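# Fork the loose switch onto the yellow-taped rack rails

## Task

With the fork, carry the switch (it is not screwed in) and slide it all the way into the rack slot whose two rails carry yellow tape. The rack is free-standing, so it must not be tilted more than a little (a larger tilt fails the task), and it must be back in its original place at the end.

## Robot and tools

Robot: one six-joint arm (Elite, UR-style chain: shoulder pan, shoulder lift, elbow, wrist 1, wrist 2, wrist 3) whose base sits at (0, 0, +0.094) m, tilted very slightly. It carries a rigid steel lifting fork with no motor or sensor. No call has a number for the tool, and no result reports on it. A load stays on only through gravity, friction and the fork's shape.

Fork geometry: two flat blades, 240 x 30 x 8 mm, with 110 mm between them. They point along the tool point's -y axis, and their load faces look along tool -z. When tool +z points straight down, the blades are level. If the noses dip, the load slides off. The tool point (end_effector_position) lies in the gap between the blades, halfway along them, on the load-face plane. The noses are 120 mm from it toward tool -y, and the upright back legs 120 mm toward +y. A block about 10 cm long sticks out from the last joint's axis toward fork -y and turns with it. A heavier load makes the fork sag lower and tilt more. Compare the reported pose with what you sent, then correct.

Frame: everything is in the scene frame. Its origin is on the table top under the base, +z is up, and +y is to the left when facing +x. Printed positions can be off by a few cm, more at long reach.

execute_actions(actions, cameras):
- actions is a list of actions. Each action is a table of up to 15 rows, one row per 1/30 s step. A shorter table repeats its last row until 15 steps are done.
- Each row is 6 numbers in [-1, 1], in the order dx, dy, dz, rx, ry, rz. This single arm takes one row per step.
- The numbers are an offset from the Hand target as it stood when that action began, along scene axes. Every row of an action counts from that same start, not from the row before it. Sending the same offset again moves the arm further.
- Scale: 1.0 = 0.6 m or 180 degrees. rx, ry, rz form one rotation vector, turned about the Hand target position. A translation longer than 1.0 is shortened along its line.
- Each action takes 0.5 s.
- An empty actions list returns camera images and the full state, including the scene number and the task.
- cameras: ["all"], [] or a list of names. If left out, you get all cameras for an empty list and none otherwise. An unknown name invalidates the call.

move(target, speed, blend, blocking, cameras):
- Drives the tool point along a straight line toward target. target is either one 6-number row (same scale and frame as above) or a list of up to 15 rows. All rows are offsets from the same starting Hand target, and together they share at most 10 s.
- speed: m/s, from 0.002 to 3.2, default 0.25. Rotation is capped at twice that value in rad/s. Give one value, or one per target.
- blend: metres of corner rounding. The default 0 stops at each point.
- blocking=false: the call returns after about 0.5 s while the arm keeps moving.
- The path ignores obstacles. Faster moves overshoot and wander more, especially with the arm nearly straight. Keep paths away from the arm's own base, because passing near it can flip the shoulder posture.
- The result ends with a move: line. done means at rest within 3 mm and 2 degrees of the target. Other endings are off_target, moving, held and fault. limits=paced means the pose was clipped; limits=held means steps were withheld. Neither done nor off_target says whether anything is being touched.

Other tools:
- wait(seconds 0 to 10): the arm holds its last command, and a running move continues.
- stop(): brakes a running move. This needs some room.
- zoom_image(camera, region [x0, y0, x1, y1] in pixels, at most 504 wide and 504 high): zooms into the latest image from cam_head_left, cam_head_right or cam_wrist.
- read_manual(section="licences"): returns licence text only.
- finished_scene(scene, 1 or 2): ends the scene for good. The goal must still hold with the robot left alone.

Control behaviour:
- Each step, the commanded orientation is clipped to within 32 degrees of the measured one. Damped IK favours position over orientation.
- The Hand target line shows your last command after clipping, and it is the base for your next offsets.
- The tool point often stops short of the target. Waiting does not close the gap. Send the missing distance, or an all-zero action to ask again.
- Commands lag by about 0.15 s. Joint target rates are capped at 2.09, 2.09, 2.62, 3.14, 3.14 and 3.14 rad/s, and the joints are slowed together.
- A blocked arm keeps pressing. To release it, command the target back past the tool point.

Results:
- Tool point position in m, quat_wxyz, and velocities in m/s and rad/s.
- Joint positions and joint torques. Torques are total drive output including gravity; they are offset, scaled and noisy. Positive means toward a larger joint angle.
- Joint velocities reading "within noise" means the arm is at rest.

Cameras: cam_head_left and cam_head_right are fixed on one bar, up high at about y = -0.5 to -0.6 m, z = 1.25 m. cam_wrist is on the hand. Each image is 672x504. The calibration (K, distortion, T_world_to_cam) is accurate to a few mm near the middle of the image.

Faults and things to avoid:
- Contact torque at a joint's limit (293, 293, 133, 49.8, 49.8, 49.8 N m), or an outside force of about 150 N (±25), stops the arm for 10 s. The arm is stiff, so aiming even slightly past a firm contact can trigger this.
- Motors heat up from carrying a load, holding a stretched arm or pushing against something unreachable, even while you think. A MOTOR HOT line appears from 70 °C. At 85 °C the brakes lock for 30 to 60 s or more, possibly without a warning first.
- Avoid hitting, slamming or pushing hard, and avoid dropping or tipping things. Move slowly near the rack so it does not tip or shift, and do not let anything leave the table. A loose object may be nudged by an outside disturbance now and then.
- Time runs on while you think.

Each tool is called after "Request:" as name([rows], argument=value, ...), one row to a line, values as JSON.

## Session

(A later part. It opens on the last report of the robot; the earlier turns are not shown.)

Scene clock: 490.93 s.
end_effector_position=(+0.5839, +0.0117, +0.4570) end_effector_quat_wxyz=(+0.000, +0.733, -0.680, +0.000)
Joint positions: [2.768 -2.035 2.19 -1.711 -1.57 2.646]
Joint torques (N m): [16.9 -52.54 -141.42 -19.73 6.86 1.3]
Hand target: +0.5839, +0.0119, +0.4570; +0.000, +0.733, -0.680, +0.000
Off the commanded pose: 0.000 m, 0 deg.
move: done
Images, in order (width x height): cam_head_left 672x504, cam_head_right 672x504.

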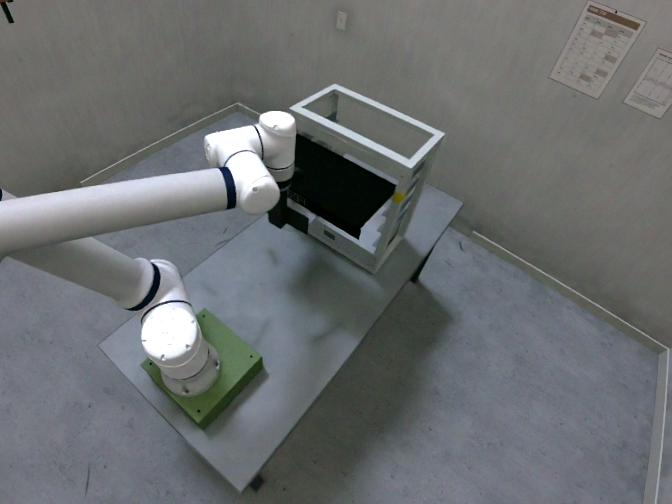

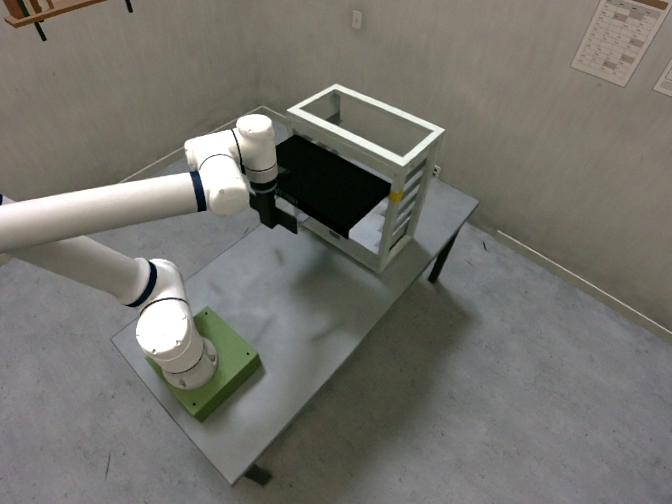

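Request:
move(target=[0.02, 0.0007, 0, 0, 0, 0], speed=0.04, cameras=["cam_head_left", "cam_head_right", "cam_wrist"])

Request:
zoom_image(camera="cam_head_right", region=[370, 160, 420, 210])

Request:
zoom_image(camera="cam_head_right", region=[270, 110, 320, 160])

Scene clock: 500.23 s.
end_effector_position=(+0.5957, +0.0123, +0.4570) end_effector_quat_wxyz=(+0.000, +0.733, -0.680, +0.000)
Joint positions: [2.781 -2.01 2.177 -1.724 -1.57 2.659]
Joint torques (N m): [14.66 -29.56 -145.54 -23.75 7.34 1.47]
Hand target: +0.5959, +0.0123, +0.4570; +0.000, +0.733, -0.680, +0.000
Off the commanded pose: 0.000 m, 0 deg.
move: done
camera_calibration:
cam_wrist: T_world_to_cam=[[0.0620828, -0.997722, -0.0263884, -0.00319647], [-0.935636, -0.0673833, 0.346475, 0.271184], [-0.347464, 0.00317977, -0.937688, 0.729894], [0, 0, 0, 1]] pos_world=[0.507539, 0.0127632, 0.590371]

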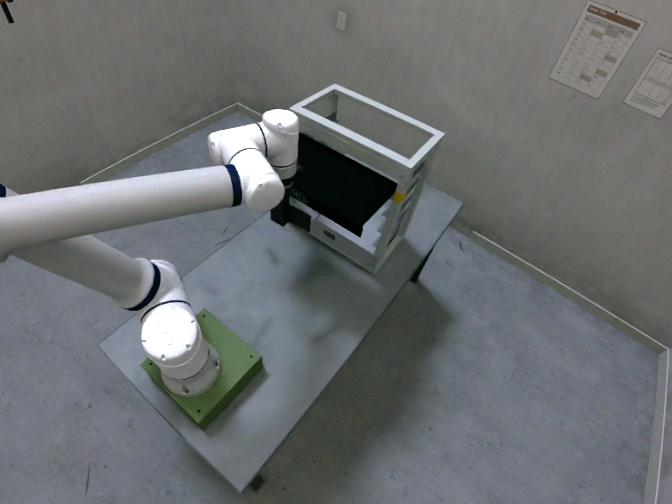

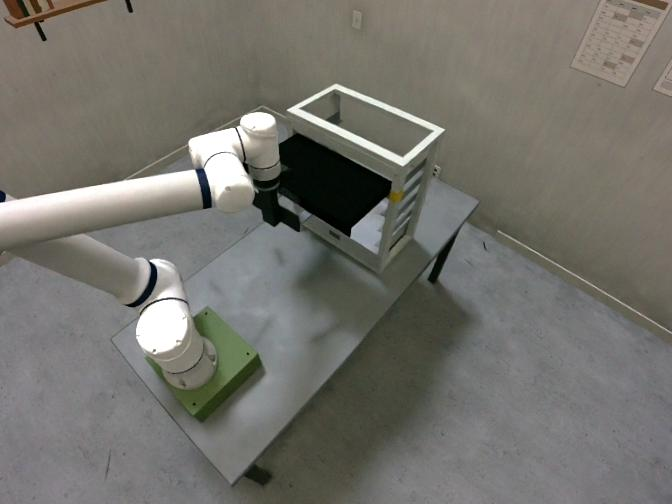

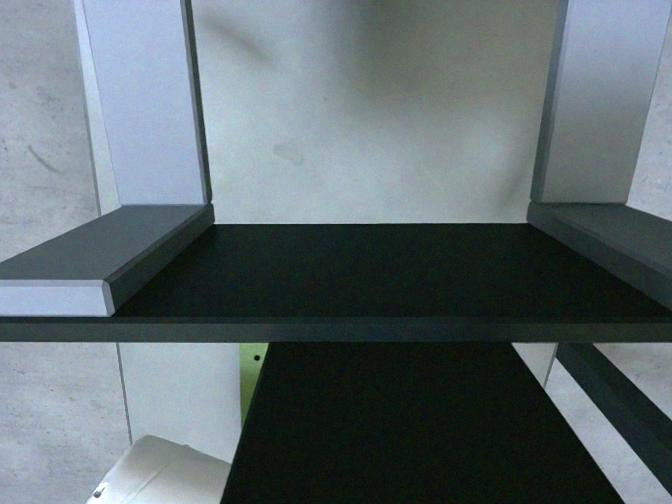

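Scaled by 10.080.

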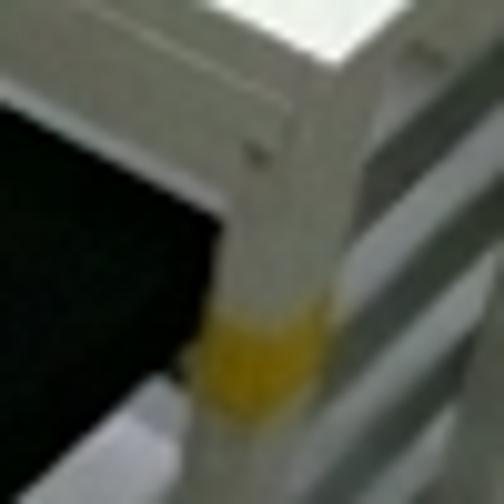

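Scaled by 10.080.

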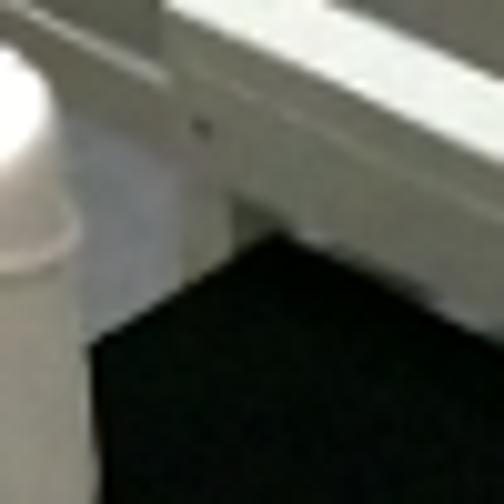

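Request:
move(target=[0.05, 0.0017, 0, 0, 0, 0], speed=0.05, cameras=["cam_head_left", "cam_head_right"])

Request:
zoom_image(camera="cam_head_right", region=[270, 100, 420, 220])

Request:
zoom_image(camera="cam_head_left", region=[270, 100, 420, 220])

Scene clock: 507.20 s.
end_effector_position=(+0.6258, +0.0133, +0.4570) end_effector_quat_wxyz=(+0.000, +0.733, -0.680, +0.000)
Joint positions: [2.809 -1.947 2.142 -1.752 -1.569 2.687]
Joint torques (N m): [12.39 -36.65 -145.14 -23.88 6.01 1.85]
Hand target: +0.6259, +0.0133, +0.4570; +0.000, +0.733, -0.680, +0.000
Off the commanded pose: 0.000 m, 0 deg.
move: done
Images, in order (width x height): cam_head_left 672x504, cam_head_right 672x504.

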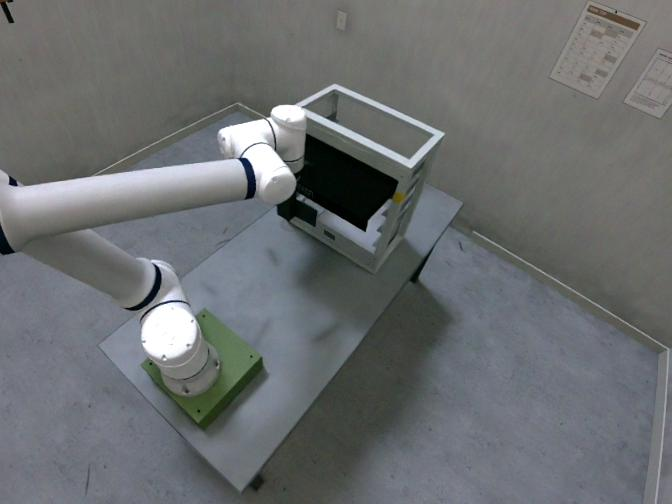

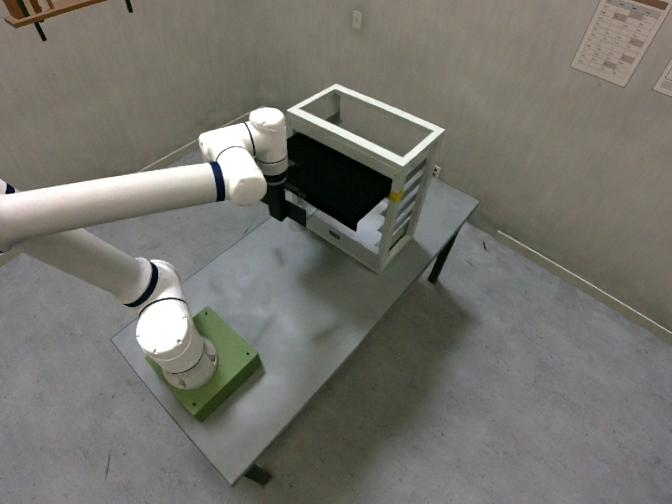

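Scaled by 3.360.

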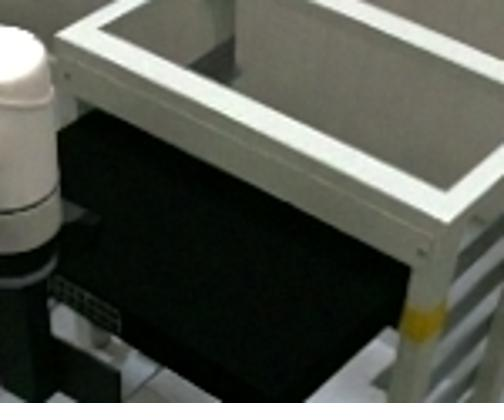

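Scaled by 3.360.

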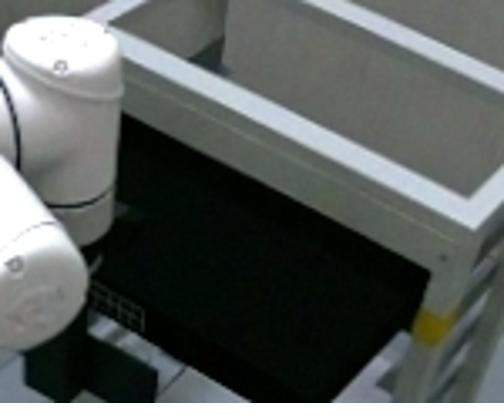

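Request:
move(target=[0.0833, 0.0028, 0, 0, 0, 0], speed=0.06, cameras=["cam_head_left", "cam_head_right"])

Request:
zoom_image(camera="cam_head_right", region=[300, 130, 420, 250])

Request:
zoom_image(camera="cam_head_left", region=[300, 130, 420, 250])

Scene clock: 515.30 s.
end_effector_position=(+0.6757, +0.0150, +0.4570) end_effector_quat_wxyz=(+0.000, +0.733, -0.680, +0.000)
Joint positions: [2.849 -1.848 2.08 -1.788 -1.569 2.727]
Joint torques (N m): [12.01 -48.71 -144.92 -23.89 4.8 2.78]
Hand target: +0.6759, +0.0150, +0.4570; +0.000, +0.733, -0.680, +0.000
Off the commanded pose: 0.000 m, 0 deg.
move: done
Images, in order (width x height): cam_head_left 672x504, cam_head_right 672x504.

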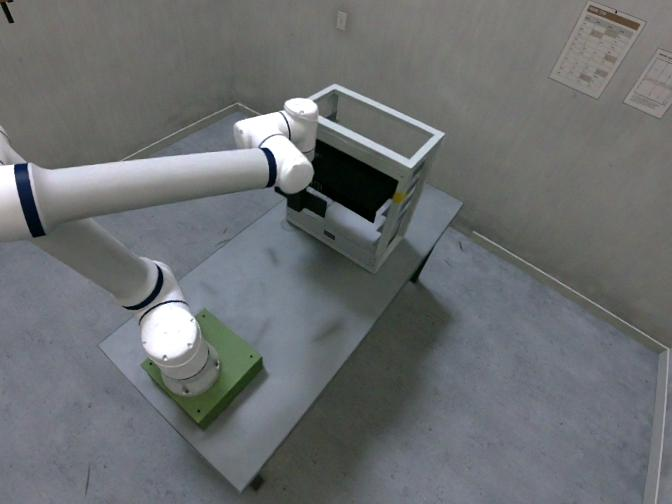

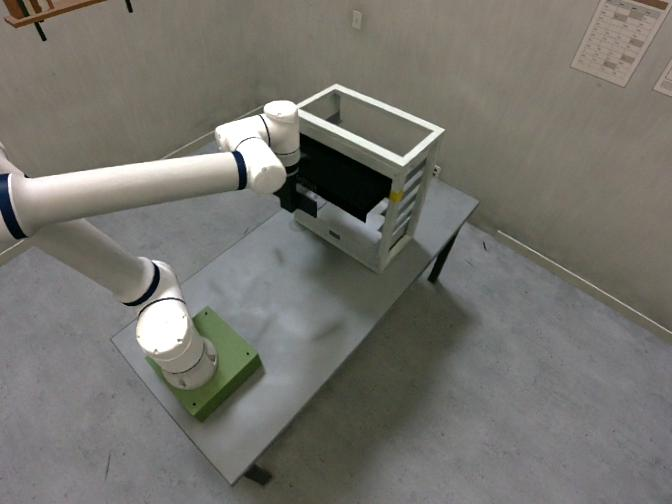

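Scaled by 4.200.

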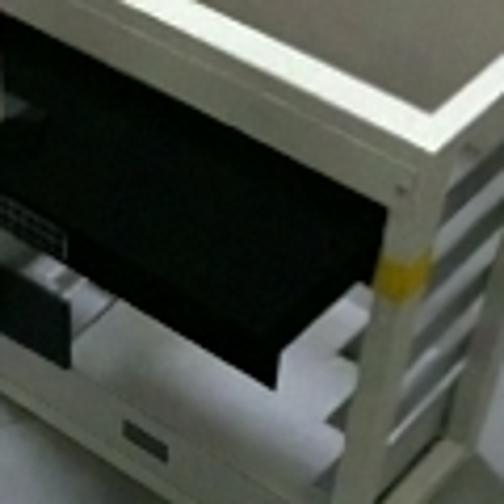

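Scaled by 4.200.

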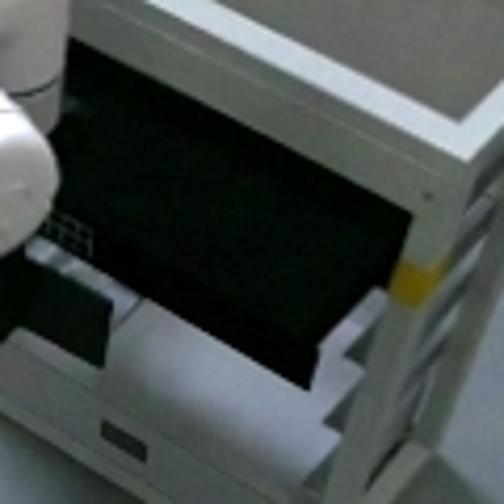

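Request:
move(target=[0.0833, 0.0028, 0, 0, 0, 0], speed=0.06, cameras=["cam_head_left", "cam_head_right"])

Request:
zoom_image(camera="cam_head_right", region=[300, 130, 420, 250])

Request:
zoom_image(camera="cam_head_left", region=[300, 130, 420, 250])

Scene clock: 521.17 s.
end_effector_position=(+0.7257, +0.0167, +0.4570) end_effector_quat_wxyz=(+0.000, +0.733, -0.680, +0.000)
Joint positions: [2.882 -1.755 2.011 -1.813 -1.568 2.76]
Joint torques (N m): [12.9 -62.43 -143.38 -23.99 3.72 3.02]
Hand target: +0.7259, +0.0167, +0.4570; +0.000, +0.733, -0.680, +0.000
Off the commanded pose: 0.000 m, 0 deg.
move: done
Images, in order (width x height): cam_head_left 672x504, cam_head_right 672x504.

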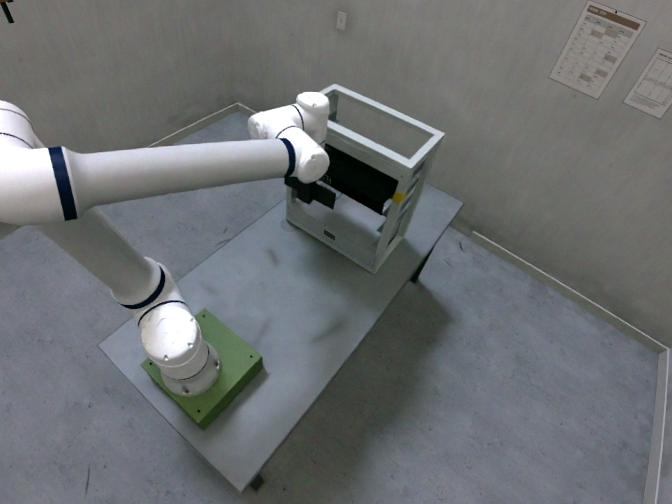

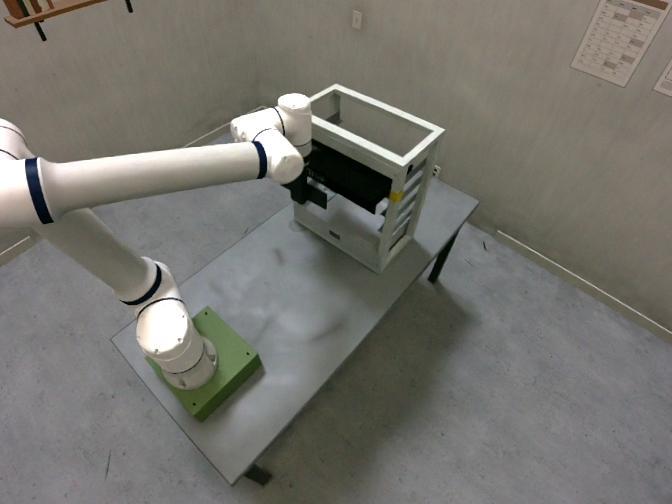

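Scaled by 4.200.

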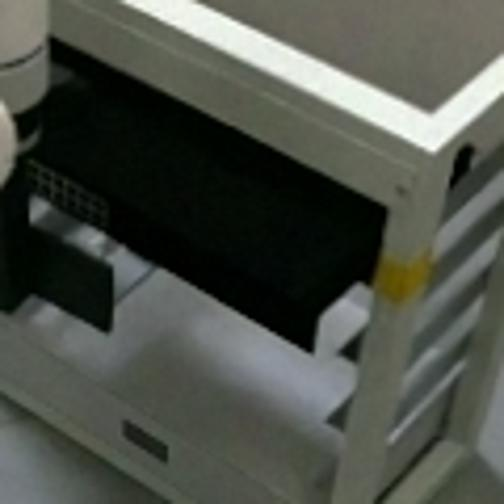

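Scaled by 4.200.

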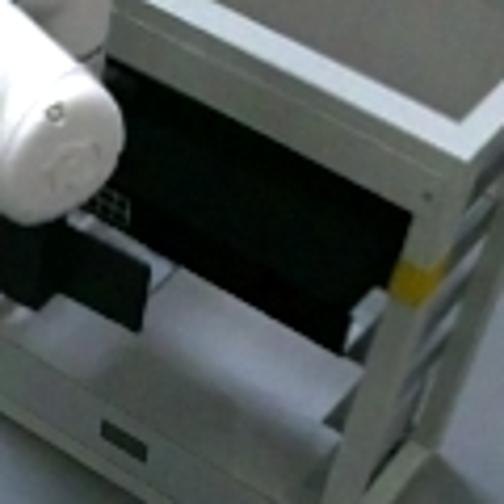

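Request:
move(target=[0.0833, 0.0028, 0, 0, 0, 0], speed=0.06, cameras=["cam_head_left", "cam_head_right"])

Request:
zoom_image(camera="cam_head_right", region=[300, 130, 420, 250])

Request:
zoom_image(camera="cam_head_left", region=[300, 130, 420, 250])

Scene clock: 526.20 s.
end_effector_position=(+0.7757, +0.0184, +0.4570) end_effector_quat_wxyz=(+0.000, +0.733, -0.680, +0.000)
Joint positions: [2.909 -1.665 1.936 -1.828 -1.568 2.788]
Joint torques (N m): [11 -75.07 -144.18 -24.04 3.51 3.45]
Hand target: +0.7759, +0.0184, +0.4570; +0.000, +0.733, -0.680, +0.000
Off the commanded pose: 0.000 m, 0 deg.
move: done
Images, in order (width x height): cam_head_left 672x504, cam_head_right 672x504.

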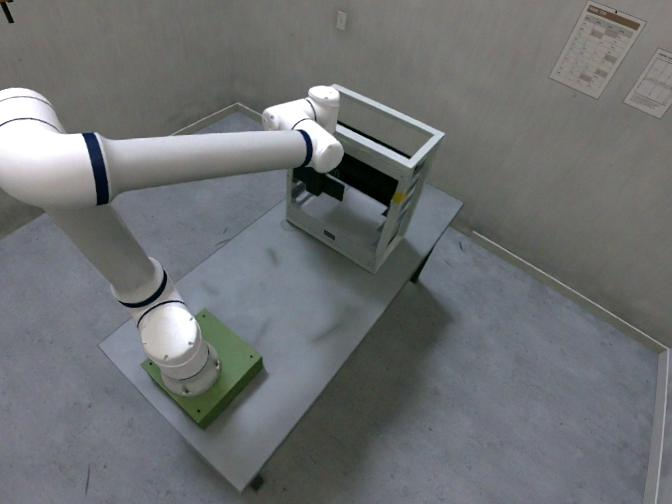

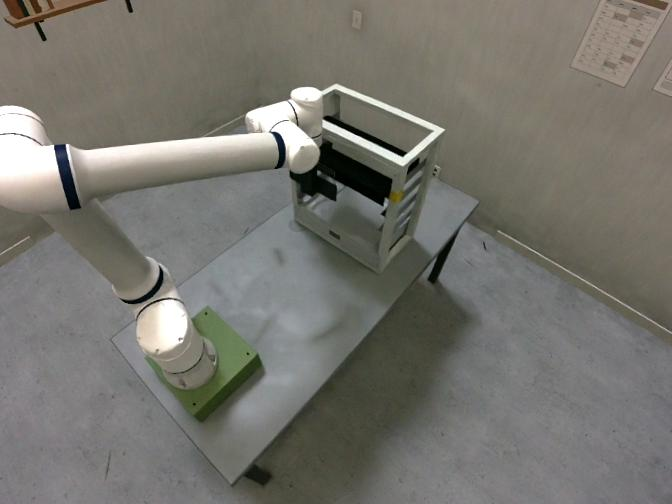

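Scaled by 4.200.

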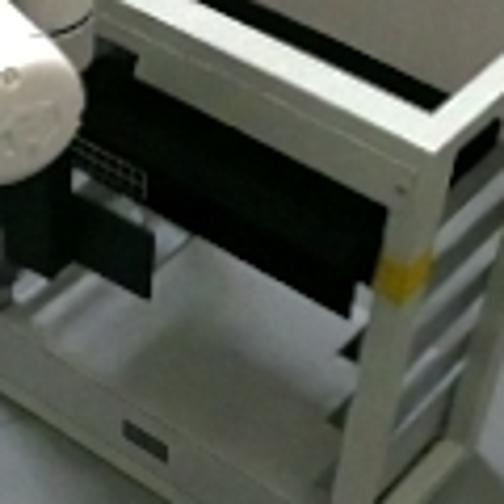

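Scaled by 4.200.

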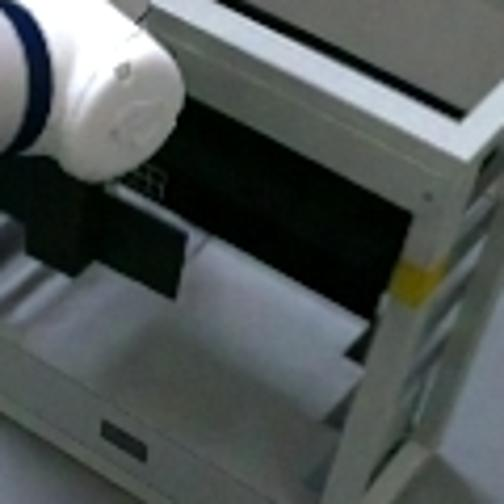

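Request:
move(target=[0.0633, 0.0022, 0, 0, 0, 0], speed=0.05, cameras=["all"])

Request:
zoom_image(camera="cam_head_right", region=[300, 130, 420, 250])

Request:
zoom_image(camera="cam_head_left", region=[300, 130, 420, 250])

Scene clock: 531.60 s.
end_effector_position=(+0.8136, +0.0197, +0.4570) end_effector_quat_wxyz=(+0.000, +0.733, -0.680, +0.000)
Joint positions: [2.927 -1.599 1.876 -1.833 -1.568 2.806]
Joint torques (N m): [12.59 -81.45 -143.76 -24 3.71 3.3]
Hand target: +0.8138, +0.0197, +0.4570; +0.000, +0.733, -0.680, +0.000
Off the commanded pose: 0.000 m, 0 deg.
move: done
camera_calibration:
cam_wrist: T_world_to_cam=[[0.0621736, -0.997716, -0.0264138, -0.00939209], [-0.935662, -0.067477, 0.346385, 0.475631], [-0.347377, 0.00317835, -0.93772, 0.805539], [0, 0, 0, 1]] pos_world=[0.725439, 0.0201632, 0.590371]

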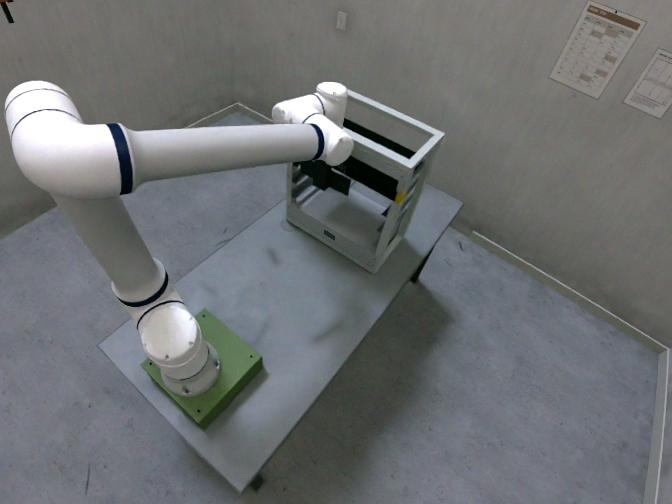

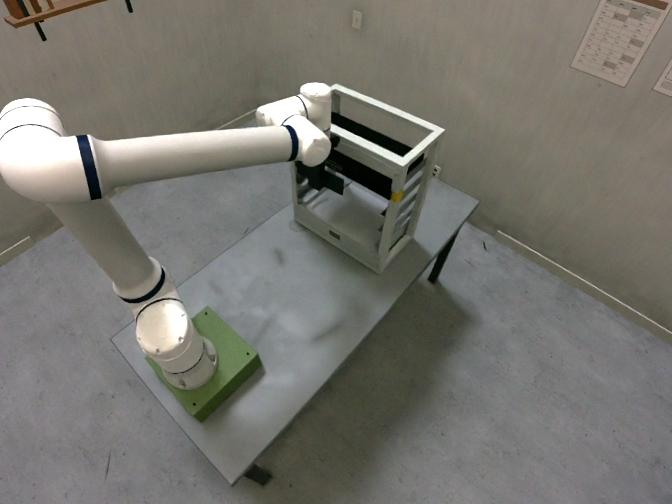

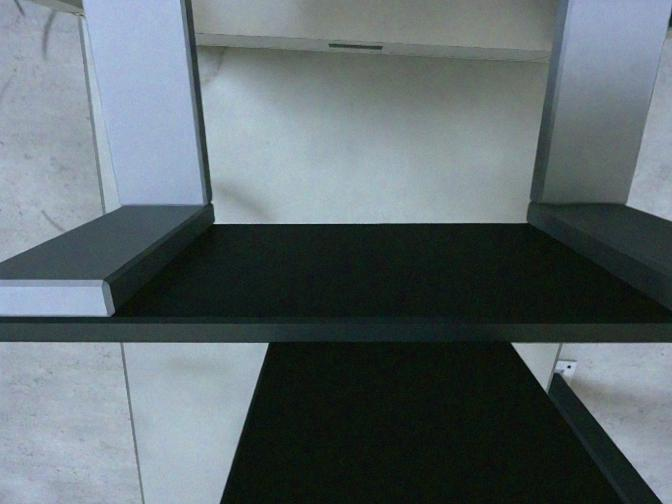

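Scaled by 4.200.

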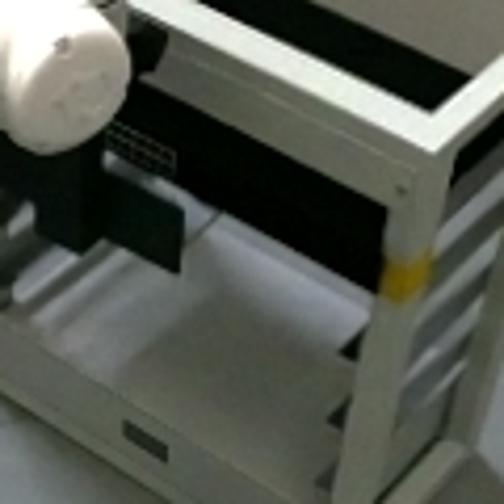

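Scaled by 4.200.

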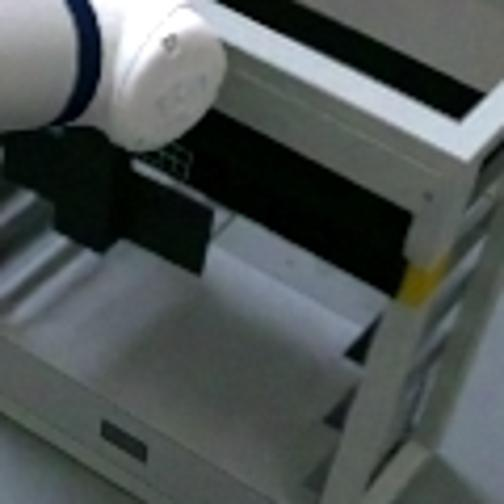

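Request:
move(target=[0.0125, 0.0004, 0, 0, 0, 0], speed=0.04, cameras=["cam_head_left", "cam_head_right"])

Request:
zoom_image(camera="cam_head_right", region=[360, 160, 420, 220])

Request:
zoom_image(camera="cam_head_left", region=[370, 160, 430, 220])

Request:
zoom_image(camera="cam_head_right", region=[280, 110, 350, 180])

Scene clock: 536.93 s.
end_effector_position=(+0.8211, +0.0199, +0.4570) end_effector_quat_wxyz=(+0.000, +0.733, -0.680, +0.000)
Joint positions: [2.931 -1.587 1.864 -1.834 -1.568 2.809]
Joint torques (N m): [11.47 -82.93 -143.62 -23.87 4.6 3.55]
Hand target: +0.8213, +0.0199, +0.4570; +0.000, +0.733, -0.680, +0.000
Off the commanded pose: 0.000 m, 0 deg.
move: done
Images, in order (width x height): cam_head_left 672x504, cam_head_right 672x504.

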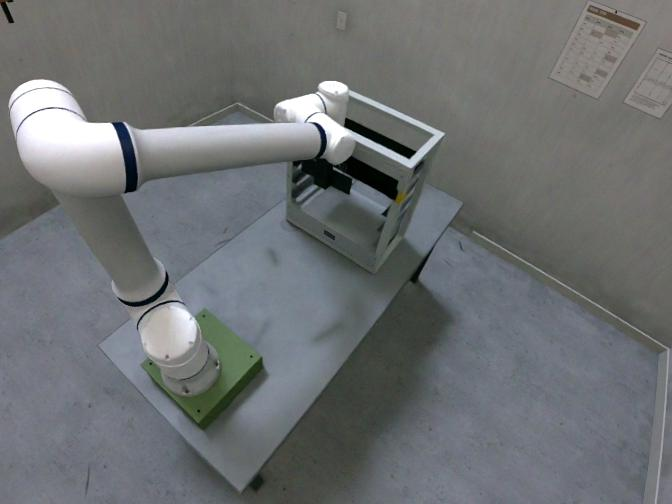

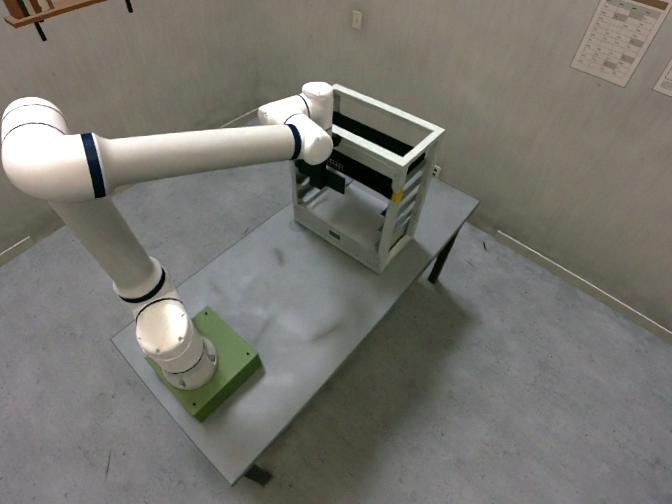

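Scaled by 8.400.

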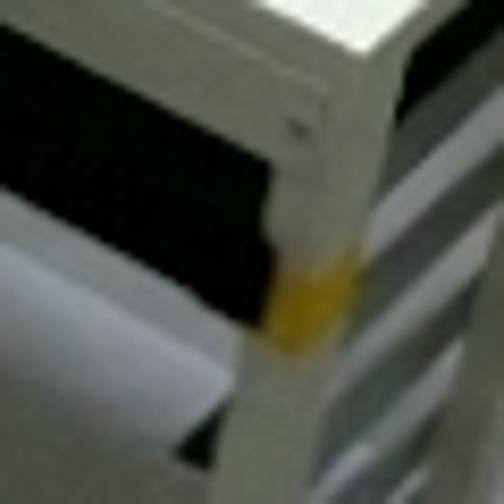

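Scaled by 8.400.

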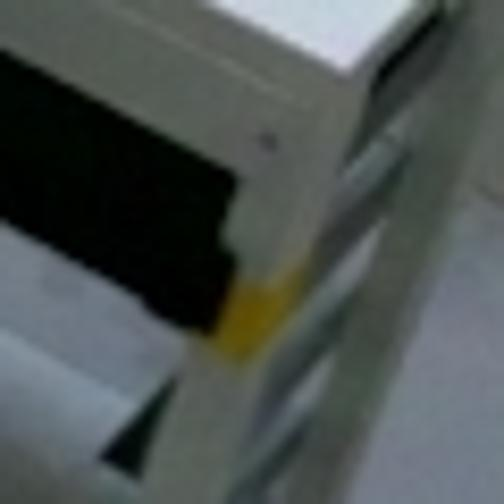

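Scaled by 7.200.

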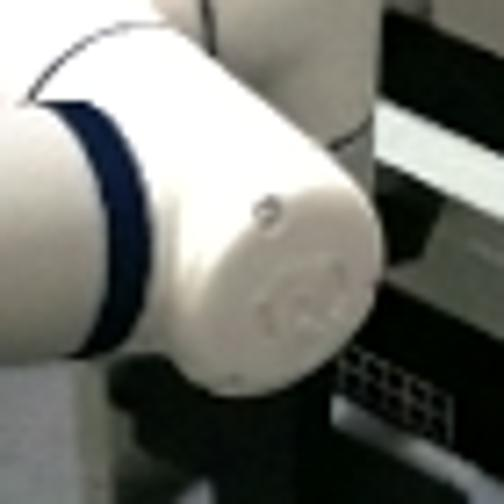

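Request:
execute_actions([
  [[0.0025, 0.0001, 0, 0, 0, 0], [0.005, 0.0002, 0, 0, 0, 0]],
])

Request:
execute_actions([
  [[0.0025, 0.0001, 0, 0, 0, 0], [0.005, 0.0002, 0, 0, 0, 0]],
], cameras=["cam_head_left", "cam_head_right"])

Request:
zoom_image(camera="cam_head_right", region=[360, 160, 420, 220])

Request:
zoom_image(camera="cam_head_left", region=[370, 160, 430, 220])

Scene clock: 544.53 s.
end_effector_position=(+0.8243, +0.0200, +0.4570) end_effector_quat_wxyz=(+0.000, +0.733, -0.680, +0.000)
Joint positions: [2.932 -1.581 1.858 -1.834 -1.568 2.81]
Joint torques (N m): [11.95 -82.54 -143.88 -23.56 2.64 3.36]
Hand target: +0.8243, +0.0200, +0.4570; +0.000, +0.733, -0.680, +0.000
Off the commanded pose: 0.000 m, 0 deg.

Scene clock: 545.23 s.
end_effector_position=(+0.8273, +0.0201, +0.4570) end_effector_quat_wxyz=(+0.000, +0.733, -0.680, +0.000)
Joint positions: [2.933 -1.576 1.853 -1.834 -1.568 2.812]
Joint torques (N m): [10.87 -84.46 -143.84 -24.28 2.26 3.59]
Hand target: +0.8273, +0.0202, +0.4570; +0.000, +0.733, -0.680, +0.000
Off the commanded pose: 0.000 m, 0 deg.
Images, in order (width x height): cam_head_left 672x504, cam_head_right 672x504.

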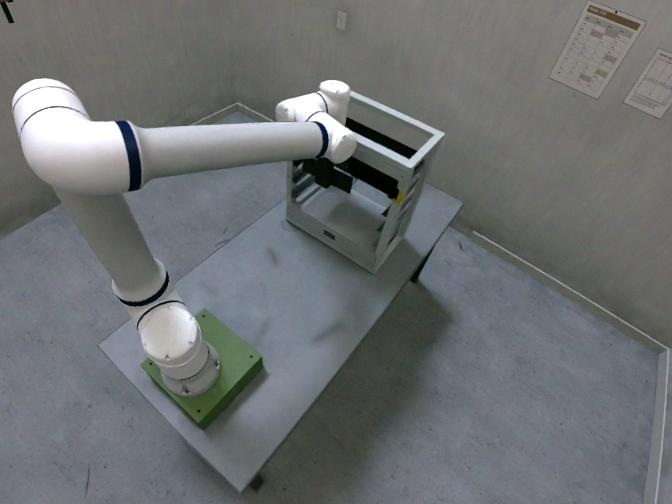

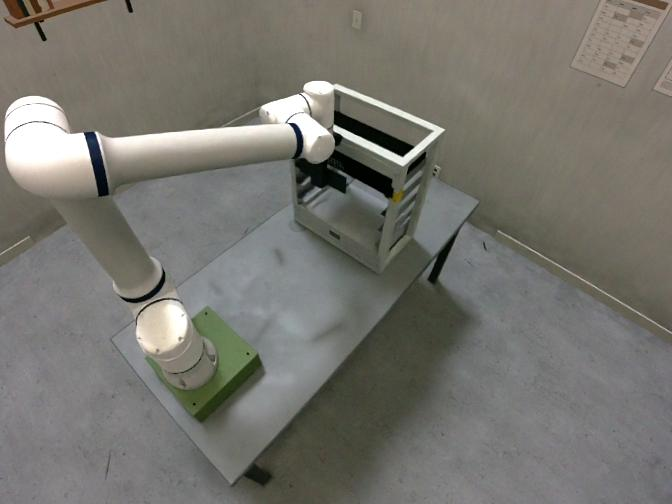

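Scaled by 8.400.

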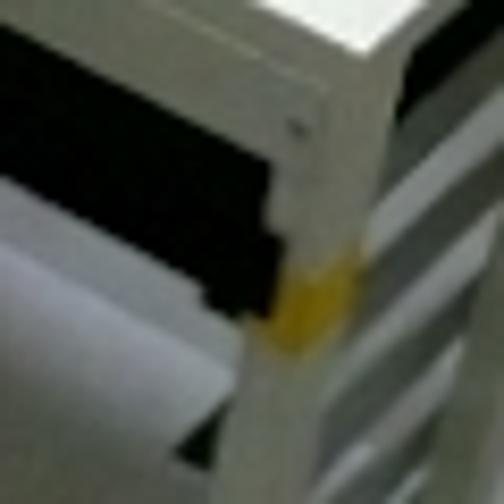

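Scaled by 8.400.

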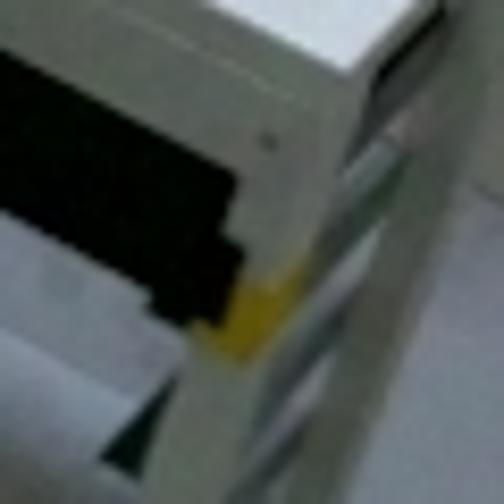

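Request:
execute_actions([
  [[0.002, 0.0001, 0, 0, 0, 0], [0.004, 0.0001, 0, 0, 0, 0]],
])

Request:
execute_actions([
  [[0.002, 0.0001, 0, 0, 0, 0], [0.004, 0.0001, 0, 0, 0, 0]],
], cameras=["all"])

Request:
zoom_image(camera="cam_head_right", region=[360, 160, 420, 220])

Request:
zoom_image(camera="cam_head_left", region=[370, 160, 430, 220])

Scene clock: 552.53 s.
end_effector_position=(+0.8297, +0.0202, +0.4570) end_effector_quat_wxyz=(+0.000, +0.733, -0.680, +0.000)
Joint positions: [2.934 -1.572 1.85 -1.834 -1.568 2.813]
Joint torques (N m): [10.65 -84.35 -144.16 -24.2 3.27 3.6]
Hand target: +0.8297, +0.0202, +0.4570; +0.000, +0.733, -0.680, +0.000
Off the commanded pose: 0.000 m, 0 deg.

Scene clock: 553.23 s.
end_effector_position=(+0.8321, +0.0203, +0.4570) end_effector_quat_wxyz=(+0.000, +0.733, -0.680, +0.000)
Joint positions: [2.935 -1.568 1.846 -1.834 -1.568 2.814]
Joint torques (N m): [8.85 -82.5 -146.37 -21.48 4.28 3.62]
Hand target: +0.8321, +0.0203, +0.4570; +0.000, +0.733, -0.680, +0.000
Off the commanded pose: 0.000 m, 0 deg.
camera_calibration:
cam_wrist: T_world_to_cam=[[0.0620808, -0.997722, -0.0263791, -0.00989501], [-0.935681, -0.0673778, 0.346355, 0.49301], [-0.347344, 0.00318044, -0.937732, 0.811947], [0, 0, 0, 1]] pos_world=[0.743939, 0.0207632, 0.590371]

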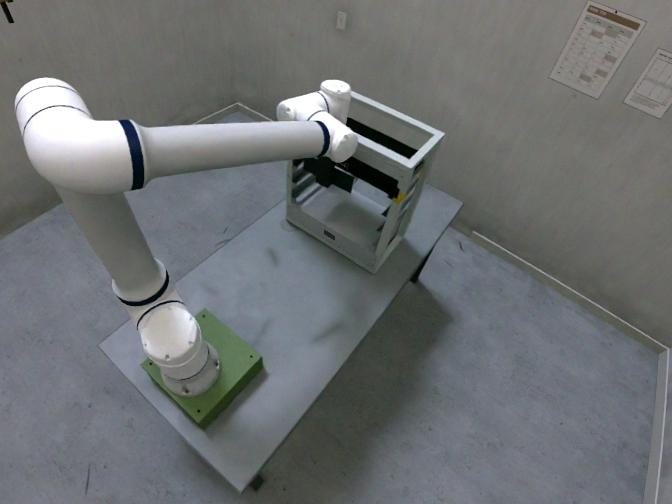

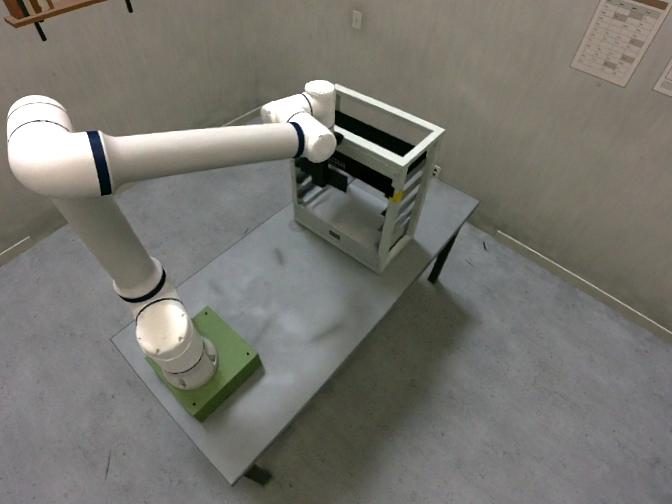

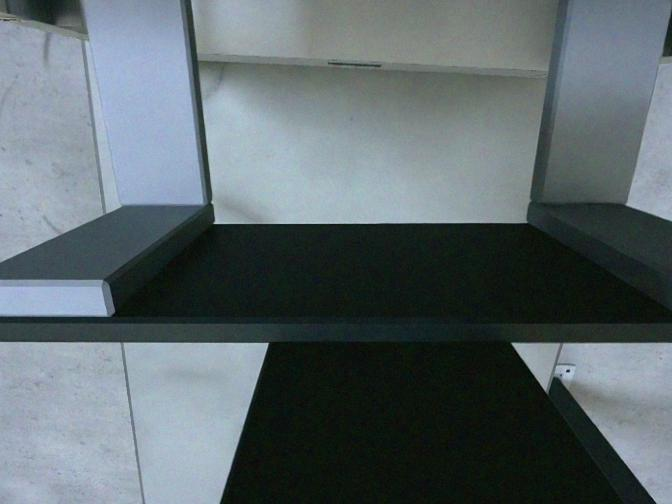

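Scaled by 8.400.

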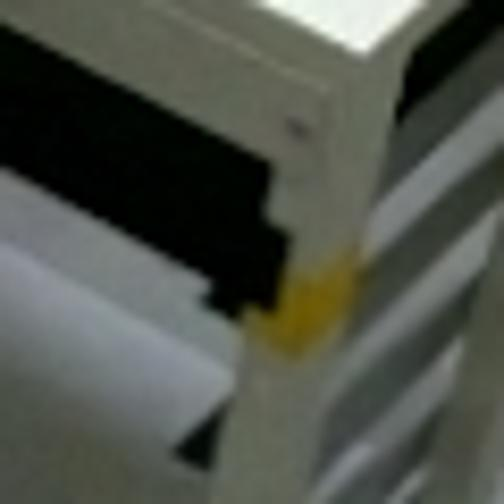

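Scaled by 8.400.

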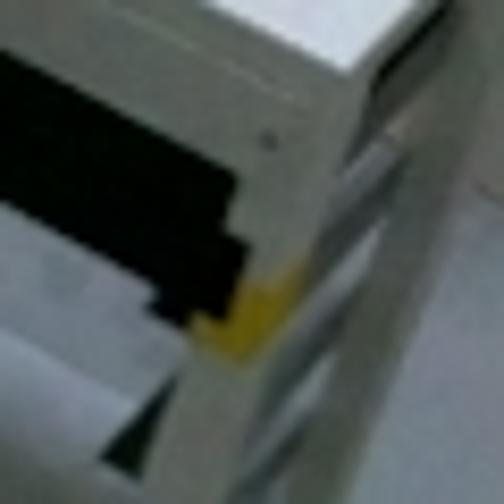

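Request:
move([
  [0, 0, -0.022, 0, 0, 0],
  [0, 0, -0.047, 0, 0, 0],
], speed=[0.04, 0.02], blend=[0.003, 0], cameras=["all"])

Request:
zoom_image(camera="cam_head_right", region=[300, 130, 420, 250])

Request:
zoom_image(camera="cam_head_left", region=[370, 160, 430, 220])

Scene clock: 560.53 s.
end_effector_position=(+0.8321, +0.0203, +0.4290) end_effector_quat_wxyz=(+0.000, +0.733, -0.680, +0.000) end_effector_velocity=(+0.000, +0.000, -0.003) end_effector_angular_velocity=(+0.000, +0.000, +0.000)
Joint positions: [2.935 -1.554 1.883 -1.885 -1.568 2.814]
Joint velocities: [0 0.002 0.003 -0.005 0 0]
Joint torques (N m): [8.83 -51.32 -73.46 -10.38 -1.6 3.4]
Hand target: +0.8321, +0.0203, +0.4288; +0.000, +0.733, -0.680, +0.000
Off the commanded pose: 0.000 m, 0 deg.
move: done
camera_calibration:
cam_wrist: T_world_to_cam=[[0.0620828, -0.997722, -0.0263884, -0.0106299], [-0.935636, -0.0673833, 0.346475, 0.502608], [-0.347464, 0.00317977, -0.937688, 0.785754], [0, 0, 0, 1]] pos_world=[0.743939, 0.0207632, 0.562371]

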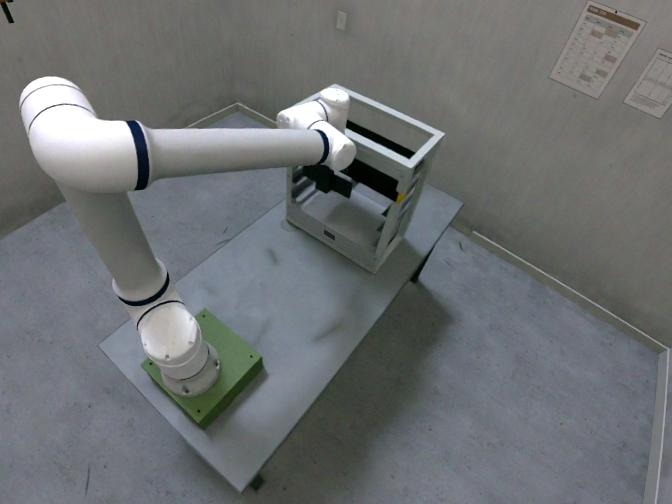

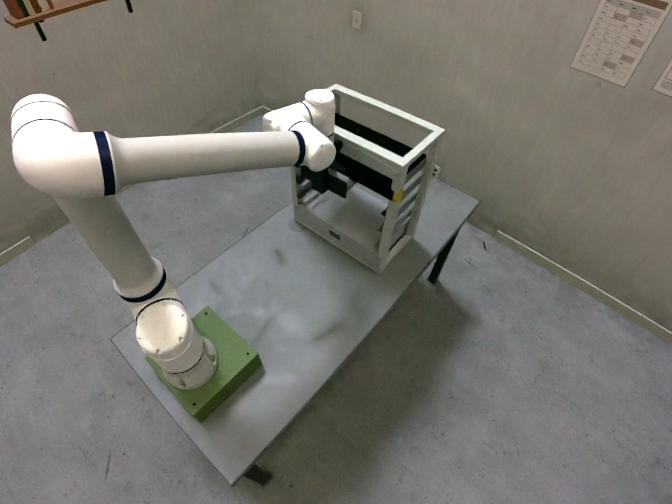

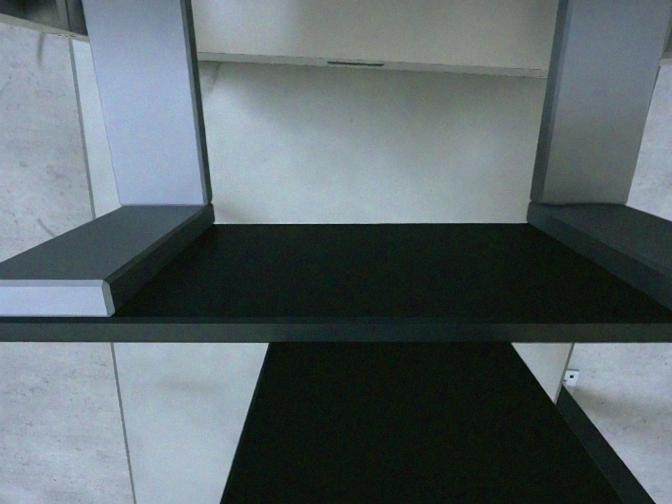

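Scaled by 4.200.

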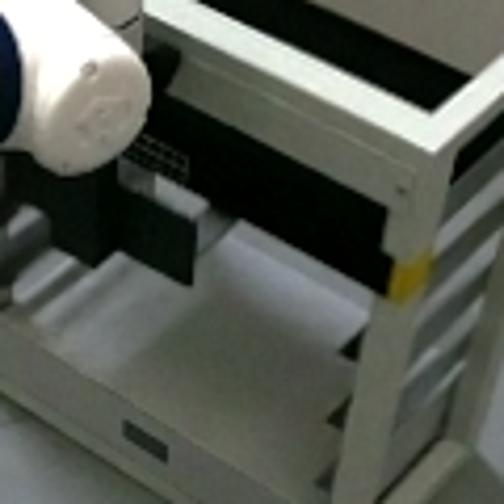

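Scaled by 8.400.

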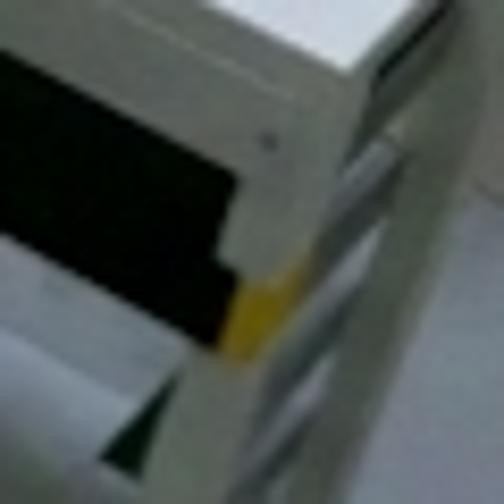

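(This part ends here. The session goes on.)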